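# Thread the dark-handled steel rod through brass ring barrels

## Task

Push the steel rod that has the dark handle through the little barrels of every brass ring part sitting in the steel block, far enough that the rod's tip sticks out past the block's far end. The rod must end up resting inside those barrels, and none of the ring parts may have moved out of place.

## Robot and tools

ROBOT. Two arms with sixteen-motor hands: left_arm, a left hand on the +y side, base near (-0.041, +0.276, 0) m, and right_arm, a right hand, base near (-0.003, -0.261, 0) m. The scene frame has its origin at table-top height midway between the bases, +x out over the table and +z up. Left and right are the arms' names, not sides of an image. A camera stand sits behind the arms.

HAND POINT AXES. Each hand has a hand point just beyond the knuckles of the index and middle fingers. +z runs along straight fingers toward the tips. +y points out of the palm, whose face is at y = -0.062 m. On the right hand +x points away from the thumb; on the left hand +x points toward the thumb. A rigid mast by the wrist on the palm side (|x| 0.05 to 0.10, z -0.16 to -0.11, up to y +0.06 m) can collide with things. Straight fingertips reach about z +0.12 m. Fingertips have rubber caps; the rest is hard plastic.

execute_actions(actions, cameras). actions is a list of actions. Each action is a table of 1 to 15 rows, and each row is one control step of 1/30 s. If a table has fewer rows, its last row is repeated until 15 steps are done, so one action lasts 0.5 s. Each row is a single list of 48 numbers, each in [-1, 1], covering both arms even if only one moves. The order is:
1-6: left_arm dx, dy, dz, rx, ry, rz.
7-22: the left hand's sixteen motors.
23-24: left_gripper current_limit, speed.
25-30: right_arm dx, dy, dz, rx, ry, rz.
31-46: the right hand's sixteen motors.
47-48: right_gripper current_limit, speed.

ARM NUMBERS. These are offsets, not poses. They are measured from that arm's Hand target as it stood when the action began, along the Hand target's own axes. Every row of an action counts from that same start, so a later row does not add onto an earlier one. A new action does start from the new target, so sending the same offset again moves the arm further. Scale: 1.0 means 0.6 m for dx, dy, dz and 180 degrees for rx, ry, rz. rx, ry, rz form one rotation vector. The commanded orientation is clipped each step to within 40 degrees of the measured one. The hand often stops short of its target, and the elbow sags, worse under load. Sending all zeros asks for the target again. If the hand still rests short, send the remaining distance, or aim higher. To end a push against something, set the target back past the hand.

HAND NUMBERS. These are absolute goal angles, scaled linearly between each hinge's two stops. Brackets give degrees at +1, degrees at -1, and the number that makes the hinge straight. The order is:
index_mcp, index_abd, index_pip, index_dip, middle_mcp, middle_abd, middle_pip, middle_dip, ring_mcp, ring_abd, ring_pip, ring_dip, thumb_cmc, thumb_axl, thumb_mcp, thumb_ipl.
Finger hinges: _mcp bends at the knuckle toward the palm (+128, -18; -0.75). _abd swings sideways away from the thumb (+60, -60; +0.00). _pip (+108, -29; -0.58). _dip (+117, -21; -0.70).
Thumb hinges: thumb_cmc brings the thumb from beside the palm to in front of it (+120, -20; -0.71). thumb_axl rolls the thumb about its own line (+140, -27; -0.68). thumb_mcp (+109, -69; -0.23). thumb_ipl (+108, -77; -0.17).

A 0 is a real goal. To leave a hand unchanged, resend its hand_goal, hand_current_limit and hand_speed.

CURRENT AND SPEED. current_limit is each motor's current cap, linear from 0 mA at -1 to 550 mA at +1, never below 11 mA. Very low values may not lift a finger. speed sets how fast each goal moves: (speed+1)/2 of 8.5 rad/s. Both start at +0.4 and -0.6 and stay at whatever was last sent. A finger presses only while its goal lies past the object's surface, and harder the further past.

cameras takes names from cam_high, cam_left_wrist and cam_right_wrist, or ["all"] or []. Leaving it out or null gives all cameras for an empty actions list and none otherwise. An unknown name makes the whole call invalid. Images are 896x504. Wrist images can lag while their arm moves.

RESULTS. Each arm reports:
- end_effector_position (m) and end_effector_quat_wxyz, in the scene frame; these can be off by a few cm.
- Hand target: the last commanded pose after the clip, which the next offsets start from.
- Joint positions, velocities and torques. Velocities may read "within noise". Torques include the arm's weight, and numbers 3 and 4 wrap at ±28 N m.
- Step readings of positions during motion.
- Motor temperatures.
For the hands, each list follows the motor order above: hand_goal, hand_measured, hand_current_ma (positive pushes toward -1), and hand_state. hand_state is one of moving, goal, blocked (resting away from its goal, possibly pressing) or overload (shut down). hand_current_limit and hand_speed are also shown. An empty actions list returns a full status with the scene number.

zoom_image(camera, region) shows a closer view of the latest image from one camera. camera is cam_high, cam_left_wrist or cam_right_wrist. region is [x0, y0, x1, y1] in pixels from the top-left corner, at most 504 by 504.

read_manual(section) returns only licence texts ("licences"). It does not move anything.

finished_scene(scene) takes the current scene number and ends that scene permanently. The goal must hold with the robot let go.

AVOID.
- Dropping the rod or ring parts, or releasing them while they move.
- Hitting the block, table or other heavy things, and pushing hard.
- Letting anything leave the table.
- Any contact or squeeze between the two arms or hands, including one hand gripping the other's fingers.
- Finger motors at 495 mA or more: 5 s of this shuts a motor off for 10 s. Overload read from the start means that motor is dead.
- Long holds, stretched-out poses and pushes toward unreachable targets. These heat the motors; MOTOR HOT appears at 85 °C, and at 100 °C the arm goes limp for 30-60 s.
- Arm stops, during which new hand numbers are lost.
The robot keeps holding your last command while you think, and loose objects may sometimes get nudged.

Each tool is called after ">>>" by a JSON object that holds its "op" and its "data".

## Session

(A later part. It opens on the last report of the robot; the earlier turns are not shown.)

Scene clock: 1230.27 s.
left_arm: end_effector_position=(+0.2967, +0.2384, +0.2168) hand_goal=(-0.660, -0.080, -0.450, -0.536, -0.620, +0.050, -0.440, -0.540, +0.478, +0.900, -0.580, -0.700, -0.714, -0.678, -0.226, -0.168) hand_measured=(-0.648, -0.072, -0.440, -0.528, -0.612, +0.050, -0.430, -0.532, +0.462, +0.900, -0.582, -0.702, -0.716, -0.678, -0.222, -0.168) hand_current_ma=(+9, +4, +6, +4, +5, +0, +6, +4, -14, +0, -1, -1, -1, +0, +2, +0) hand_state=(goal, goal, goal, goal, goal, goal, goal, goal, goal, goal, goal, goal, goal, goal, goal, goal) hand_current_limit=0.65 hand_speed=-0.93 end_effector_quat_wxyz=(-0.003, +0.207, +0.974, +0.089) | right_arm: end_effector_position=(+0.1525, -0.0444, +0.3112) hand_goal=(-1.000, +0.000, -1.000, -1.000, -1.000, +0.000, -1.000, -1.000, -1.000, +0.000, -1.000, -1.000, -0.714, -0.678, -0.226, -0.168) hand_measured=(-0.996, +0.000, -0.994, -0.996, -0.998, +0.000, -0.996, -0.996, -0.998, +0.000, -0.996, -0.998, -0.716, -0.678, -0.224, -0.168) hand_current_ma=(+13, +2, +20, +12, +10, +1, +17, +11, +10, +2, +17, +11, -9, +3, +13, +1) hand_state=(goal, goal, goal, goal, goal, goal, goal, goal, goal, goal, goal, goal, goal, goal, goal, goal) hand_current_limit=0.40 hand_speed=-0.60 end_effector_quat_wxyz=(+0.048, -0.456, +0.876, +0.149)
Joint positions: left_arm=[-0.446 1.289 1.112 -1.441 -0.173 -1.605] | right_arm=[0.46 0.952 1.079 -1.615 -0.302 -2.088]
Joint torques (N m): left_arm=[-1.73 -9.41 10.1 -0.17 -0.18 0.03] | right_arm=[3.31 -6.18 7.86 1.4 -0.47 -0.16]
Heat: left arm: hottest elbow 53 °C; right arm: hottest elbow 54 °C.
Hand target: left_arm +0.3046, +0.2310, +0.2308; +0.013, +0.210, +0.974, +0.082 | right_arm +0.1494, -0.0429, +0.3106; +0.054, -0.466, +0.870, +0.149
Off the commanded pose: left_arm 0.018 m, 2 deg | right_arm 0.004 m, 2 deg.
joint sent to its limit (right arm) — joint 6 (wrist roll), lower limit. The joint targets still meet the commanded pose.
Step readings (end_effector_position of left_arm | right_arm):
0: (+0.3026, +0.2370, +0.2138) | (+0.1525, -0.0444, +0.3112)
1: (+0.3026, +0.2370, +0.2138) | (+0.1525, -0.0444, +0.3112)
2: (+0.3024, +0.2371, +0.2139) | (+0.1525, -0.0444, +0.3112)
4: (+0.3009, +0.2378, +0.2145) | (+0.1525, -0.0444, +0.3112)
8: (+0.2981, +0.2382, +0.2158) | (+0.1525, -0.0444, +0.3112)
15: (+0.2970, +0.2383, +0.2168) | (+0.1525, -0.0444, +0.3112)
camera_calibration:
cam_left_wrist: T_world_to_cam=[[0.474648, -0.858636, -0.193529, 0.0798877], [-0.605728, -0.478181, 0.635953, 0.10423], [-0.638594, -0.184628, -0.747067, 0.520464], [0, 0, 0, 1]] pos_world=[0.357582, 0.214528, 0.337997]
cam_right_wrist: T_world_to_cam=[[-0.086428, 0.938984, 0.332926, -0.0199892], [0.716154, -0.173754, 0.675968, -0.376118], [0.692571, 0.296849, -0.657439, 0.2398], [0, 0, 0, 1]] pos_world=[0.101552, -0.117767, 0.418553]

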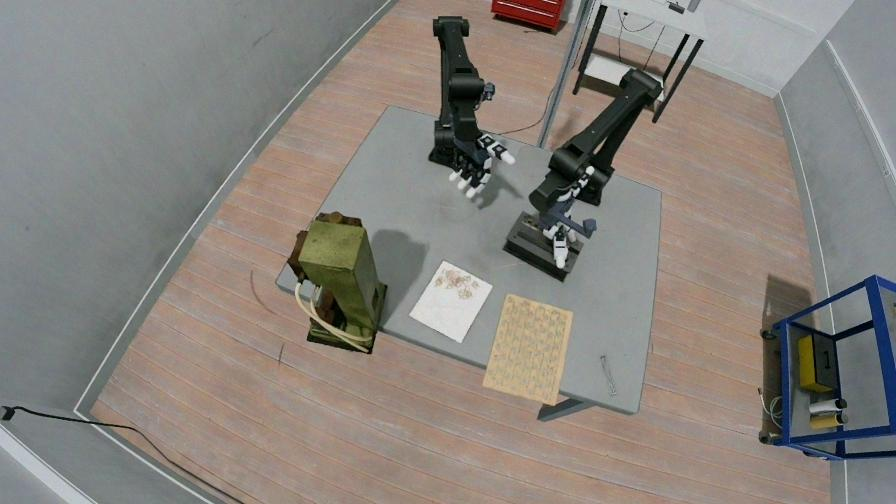

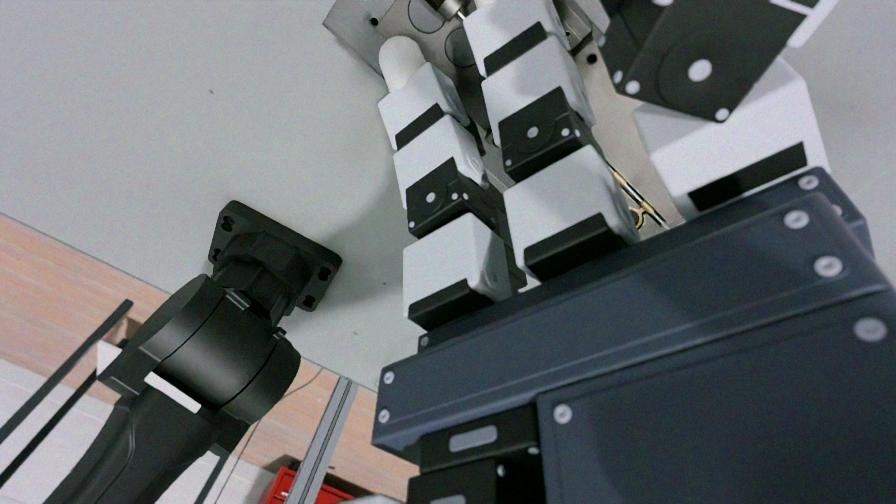

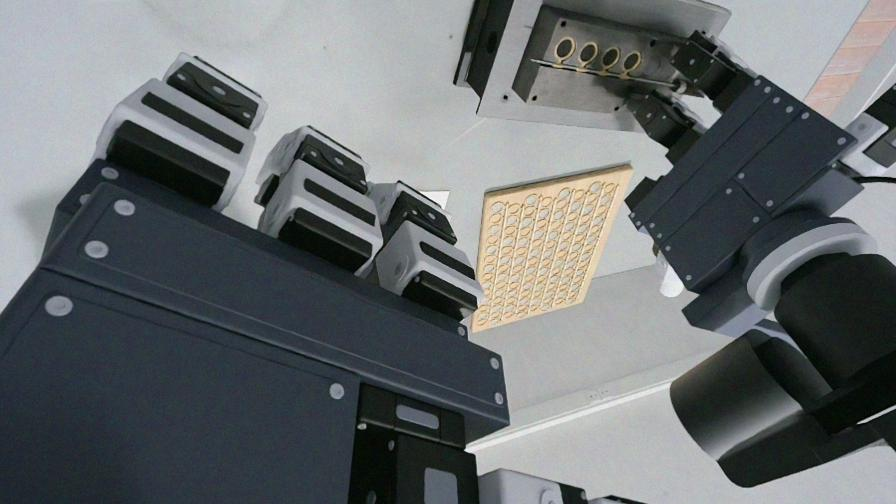

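>>> {"op": "execute_actions", "data": {"actions": [[[-0.0079,0.0057,-0.0245,0,0,0,-0.66,-0.10,-0.45,-0.535,-0.62,0.07,-0.44,-0.54,0.479,0.9,-0.58,-0.7,-0.714,-0.678,-0.226,-0.168,0.65,-0.93,0,0,0,0,0,0,-1,0,-1,-1,-1,0,-1,-1,-1,0,-1,-1,-0.714,-0.678,-0.226,-0.168,0.4,-0.6]]], "cameras": ["cam_right_wrist","cam_high","cam_left_wrist"]}}

>>> {"op": "zoom_image", "data": {"camera": "cam_right_wrist", "region": [510, 40, 740, 168]}}

>>> {"op": "zoom_image", "data": {"camera": "cam_high", "region": [535, 215, 610, 290]}}

>>> {"op": "zoom_image", "data": {"camera": "cam_left_wrist", "region": [340, 0, 660, 180]}}

Scene clock: 1231.77 s.
left_arm: end_effector_position=(+0.3000, +0.2363, +0.2331) hand_goal=(-0.660, -0.100, -0.450, -0.536, -0.620, +0.070, -0.440, -0.540, +0.478, +0.900, -0.580, -0.700, -0.714, -0.678, -0.226, -0.168) hand_measured=(-0.660, -0.096, -0.448, -0.534, -0.620, +0.066, -0.438, -0.538, +0.462, +0.900, -0.582, -0.702, -0.716, -0.678, -0.222, -0.168) hand_current_ma=(+0, +1, +0, +1, +0, -1, +0, +1, -14, +0, -1, -1, -1, +0, +2, +0) hand_state=(goal, goal, goal, goal, goal, goal, goal, goal, goal, goal, goal, goal, goal, goal, goal, goal) hand_current_limit=0.65 hand_speed=-0.93 end_effector_quat_wxyz=(+0.000, +0.207, +0.975, +0.087) | right_arm: end_effector_position=(+0.1525, -0.0444, +0.3112) hand_goal=(-1.000, +0.000, -1.000, -1.000, -1.000, +0.000, -1.000, -1.000, -1.000, +0.000, -1.000, -1.000, -0.714, -0.678, -0.226, -0.168) hand_measured=(-0.996, +0.000, -0.994, -0.996, -0.998, +0.000, -0.996, -0.996, -0.998, +0.000, -0.996, -0.998, -0.716, -0.678, -0.224, -0.168) hand_current_ma=(+13, +2, +20, +12, +10, +1, +17, +11, +10, +2, +17, +11, -9, +3, +13, +1) hand_state=(goal, goal, goal, goal, goal, goal, goal, goal, goal, goal, goal, goal, goal, goal, goal, goal) hand_current_limit=0.40 hand_speed=-0.60 end_effector_quat_wxyz=(+0.048, -0.456, +0.876, +0.149)
Joint positions: left_arm=[-0.446 1.289 1.157 -1.481 -0.169 -1.605] | right_arm=[0.46 0.952 1.079 -1.615 -0.302 -2.088]
Joint torques (N m): left_arm=[-1.32 -8.23 10.41 -0.18 -0.32 0.11] | right_arm=[3.66 -5.19 7.92 1.43 -0.44 -0.06]
Heat: left arm: hottest elbow 53 °C; right arm: hottest elbow 54 °C.
Hand target: left_arm +0.3095, +0.2298, +0.2459; +0.013, +0.210, +0.974, +0.083 | right_arm +0.1494, -0.0429, +0.3106; +0.054, -0.466, +0.870, +0.149
Off the commanded pose: left_arm 0.017 m, 2 deg | right_arm 0.004 m, 2 deg.
joint sent to its limit (right arm) — joint 6 (wrist roll), lower limit. The joint targets still meet the commanded pose.
Step readings (end_effector_position of left_arm | right_arm):
0: (+0.2967, +0.2384, +0.2168) | (+0.1525, -0.0444, +0.3112)
1: (+0.2968, +0.2384, +0.2170) | (+0.1525, -0.0444, +0.3112)
2: (+0.2963, +0.2384, +0.2178) | (+0.1525, -0.0444, +0.3112)
4: (+0.2959, +0.2382, +0.2208) | (+0.1525, -0.0444, +0.3112)
8: (+0.2991, +0.2367, +0.2297) | (+0.1525, -0.0444, +0.3112)
15: (+0.3002, +0.2361, +0.2331) | (+0.1525, -0.0444, +0.3112)
camera_calibration:
cam_left_wrist: T_world_to_cam=[[0.475386, -0.859606, -0.187309, 0.0782376], [-0.607802, -0.474823, 0.63649, 0.094492], [-0.63607, -0.188732, -0.748195, 0.534741], [0, 0, 0, 1]] pos_world=[0.360372, 0.213043, 0.354602]
cam_right_wrist: T_world_to_cam=[[-0.086428, 0.938984, 0.332926, -0.0199892], [0.716154, -0.173754, 0.675968, -0.376118], [0.692571, 0.296849, -0.657439, 0.2398], [0, 0, 0, 1]] pos_world=[0.101552, -0.117767, 0.418553]

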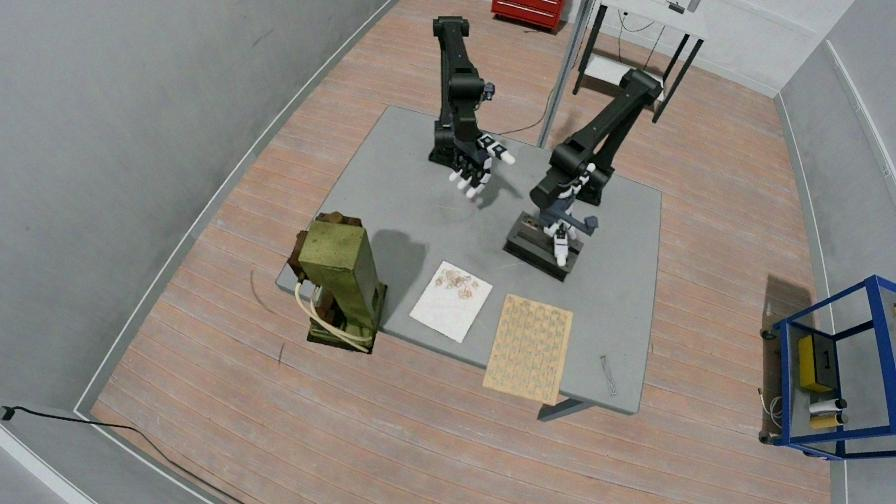

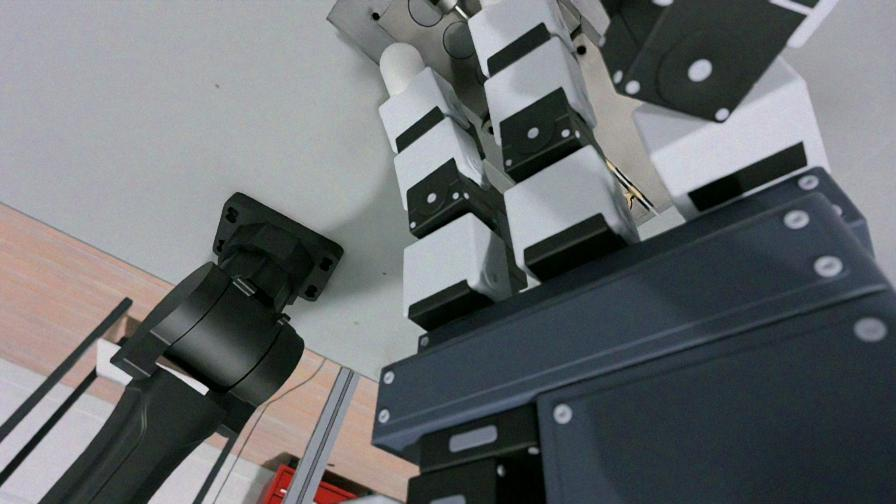

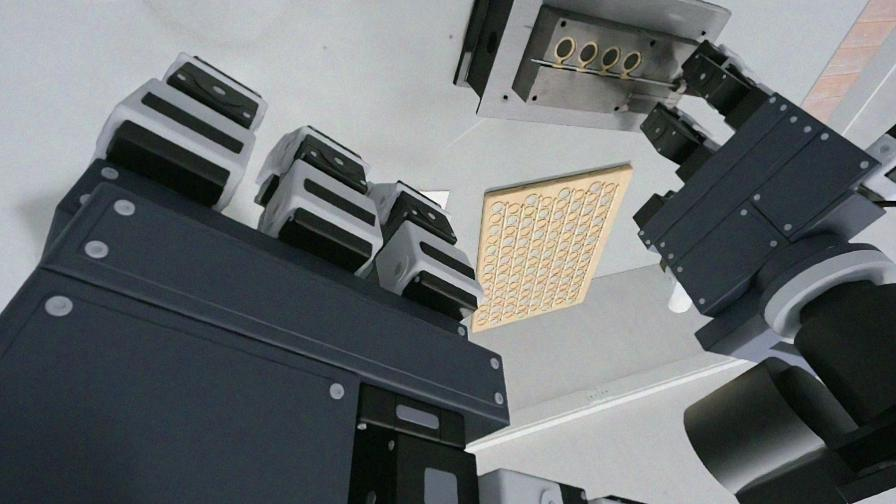

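Scaled by 2.191 from the camera's 896x504 image, which has a finer 1280x720 frame.

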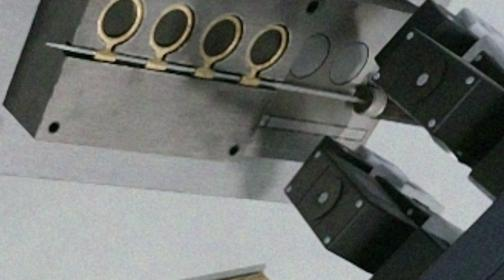

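Scaled by 6.720 from the camera's 896x504 image, which has a finer 1280x720 frame.

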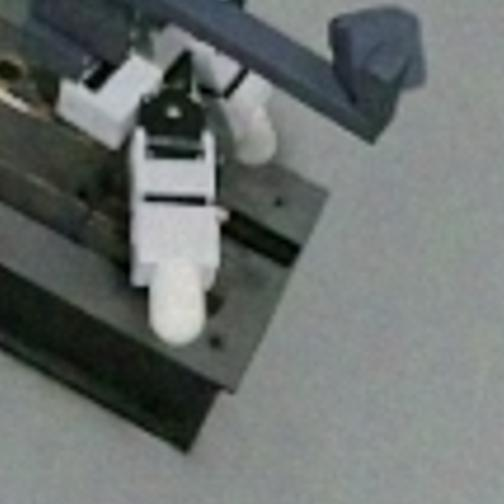

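Scaled by 1.575 from the camera's 896x504 image, which has a finer 1280x720 frame.

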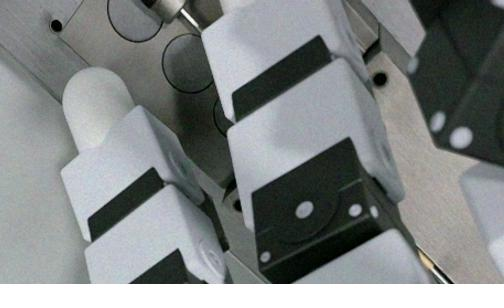

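>>> {"op": "execute_actions", "data": {"actions": [[[0,0.0066,-0.0394,0,0,0,-0.66,-0.10,-0.45,-0.535,-0.62,0.07,-0.44,-0.54,0.479,0.9,-0.58,-0.7,-0.714,-0.678,-0.226,-0.168,0.65,-0.93,0,0,0,0,0,0,-1,0,-1,-1,-1,0,-1,-1,-1,0,-1,-1,-0.714,-0.678,-0.226,-0.168,0.4,-0.6]],[[0,0.0083,-0.0493,0,0,0,-0.66,-0.10,-0.45,-0.535,-0.62,0.07,-0.44,-0.54,0.479,0.9,-0.58,-0.7,-0.714,-0.678,-0.226,-0.168,0.65,-0.93,0,0,0,0,0,0,-1,0,-1,-1,-1,0,-1,-1,-1,0,-1,-1,-0.714,-0.678,-0.226,-0.168,0.4,-0.6]]], "cameras": ["cam_right_wrist","cam_high"]}}

>>> {"op": "zoom_image", "data": {"camera": "cam_right_wrist", "region": [510, 0, 740, 128]}}

>>> {"op": "zoom_image", "data": {"camera": "cam_right_wrist", "region": [520, 30, 660, 108]}}

>>> {"op": "zoom_image", "data": {"camera": "cam_high", "region": [495, 200, 605, 290]}}

Scene clock: 1233.70 s.
left_arm: end_effector_position=(+0.3025, +0.2350, +0.2860) hand_goal=(-0.660, -0.100, -0.450, -0.536, -0.620, +0.070, -0.440, -0.540, +0.478, +0.900, -0.580, -0.700, -0.714, -0.678, -0.226, -0.168) hand_measured=(-0.660, -0.096, -0.448, -0.534, -0.620, +0.066, -0.438, -0.538, +0.462, +0.900, -0.582, -0.702, -0.716, -0.678, -0.222, -0.168) hand_current_ma=(+0, +1, +0, +1, +0, -1, +0, +1, -14, +0, -1, -1, -1, +0, +2, +0) hand_state=(goal, goal, goal, goal, goal, goal, goal, goal, goal, goal, goal, goal, goal, goal, goal, goal) hand_current_limit=0.65 hand_speed=-0.93 end_effector_quat_wxyz=(-0.002, +0.207, +0.974, +0.087) | right_arm: end_effector_position=(+0.1525, -0.0444, +0.3112) hand_goal=(-1.000, +0.000, -1.000, -1.000, -1.000, +0.000, -1.000, -1.000, -1.000, +0.000, -1.000, -1.000, -0.714, -0.678, -0.226, -0.168) hand_measured=(-0.996, +0.000, -0.994, -0.996, -0.998, +0.000, -0.996, -0.996, -0.998, +0.000, -0.996, -0.998, -0.716, -0.678, -0.224, -0.168) hand_current_ma=(+13, +2, +20, +12, +10, +1, +17, +11, +10, +2, +17, +11, -9, +3, +13, +1) hand_state=(goal, goal, goal, goal, goal, goal, goal, goal, goal, goal, goal, goal, goal, goal, goal, goal) hand_current_limit=0.40 hand_speed=-0.60 end_effector_quat_wxyz=(+0.048, -0.456, +0.876, +0.149)
Joint positions: left_arm=[-0.446 1.289 1.296 -1.622 -0.169 -1.605] | right_arm=[0.46 0.952 1.079 -1.615 -0.302 -2.088]
Joint torques (N m): left_arm=[-1.26 -8.53 10.45 -0.08 -0.32 0.07] | right_arm=[3.37 -4.66 7.88 1.66 -0.43 -0.15]
Heat: left arm: hottest elbow 53 °C; right arm: hottest elbow 54 °C.
Hand target: left_arm +0.3100, +0.2295, +0.2998; +0.013, +0.210, +0.974, +0.082 | right_arm +0.1494, -0.0429, +0.3106; +0.054, -0.466, +0.870, +0.149
Off the commanded pose: left_arm 0.016 m, 2 deg | right_arm 0.004 m, 2 deg.
joint sent to its limit (right arm) — joint 6 (wrist roll), lower limit. The joint targets still meet the commanded pose.
Step readings (end_effector_position of left_arm | right_arm):
0: (+0.3000, +0.2363, +0.2331) | (+0.1525, -0.0444, +0.3112)
1: (+0.2998, +0.2363, +0.2333) | (+0.1525, -0.0444, +0.3112)
2: (+0.2992, +0.2366, +0.2344) | (+0.1525, -0.0444, +0.3112)
4: (+0.2982, +0.2370, +0.2393) | (+0.1525, -0.0444, +0.3112)
8: (+0.3010, +0.2357, +0.2511) | (+0.1525, -0.0444, +0.3112)
15: (+0.3016, +0.2354, +0.2556) | (+0.1525, -0.0444, +0.3112)
16: (+0.3013, +0.2355, +0.2559) | (+0.1525, -0.0444, +0.3112)
17: (+0.3004, +0.2360, +0.2573) | (+0.1525, -0.0444, +0.3112)
19: (+0.2993, +0.2365, +0.2639) | (+0.1525, -0.0444, +0.3112)
23: (+0.3024, +0.2350, +0.2798) | (+0.1525, -0.0444, +0.3112)
30: (+0.3029, +0.2348, +0.2860) | (+0.1525, -0.0444, +0.3112)
camera_calibration:
cam_right_wrist: T_world_to_cam=[[-0.086428, 0.938984, 0.332926, -0.0199892], [0.716154, -0.173754, 0.675968, -0.376118], [0.692571, 0.296849, -0.657439, 0.2398], [0, 0, 0, 1]] pos_world=[0.101552, -0.117767, 0.418553]
Images, in order (width x height): cam_high 896x504, cam_right_wrist 896x504.

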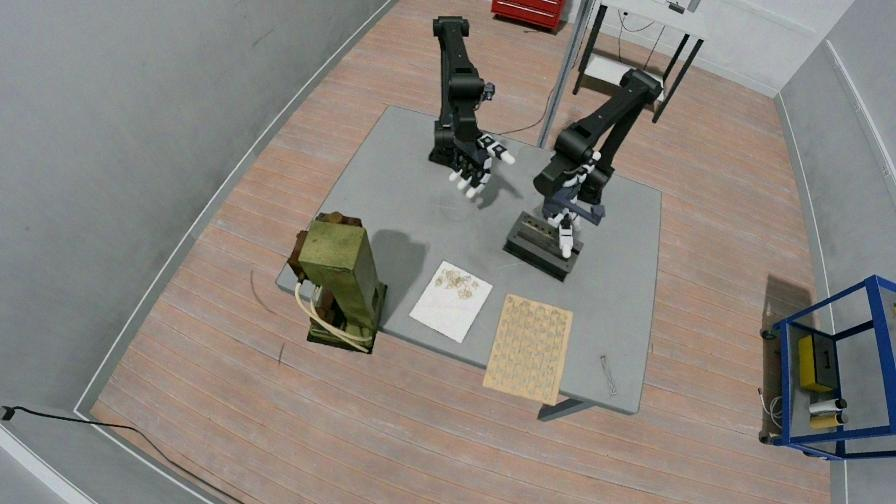

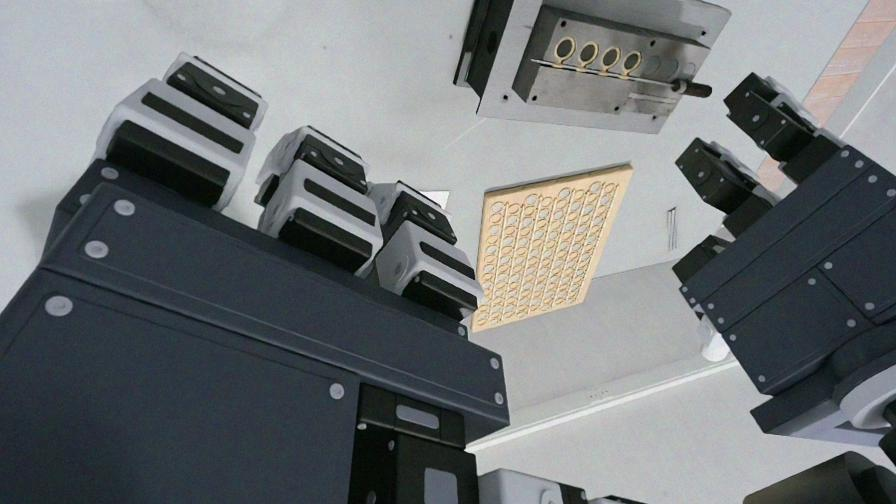

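Scaled by 2.191 from the camera's 896x504 image, which has a finer 1280x720 frame.

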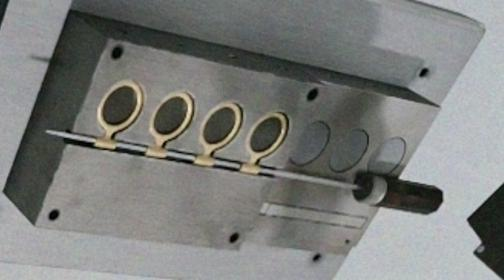

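Scaled by 3.600 from the camera's 896x504 image, which has a finer 1280x720 frame.

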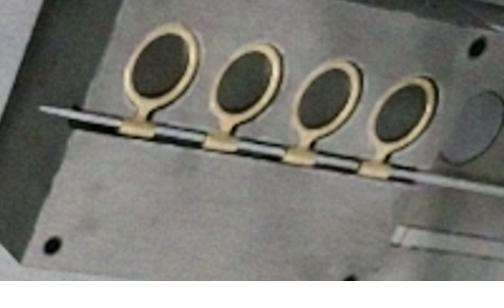

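Scaled by 4.582 from the camera's 896x504 image, which has a finer 1280x720 frame.

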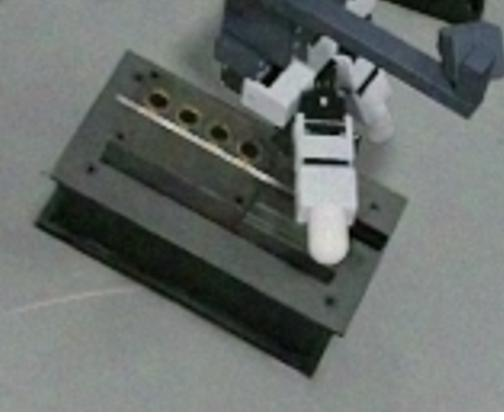

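>>> {"op": "finished_scene", "data": {"scene": 2}}

The scene is finished: the task was done.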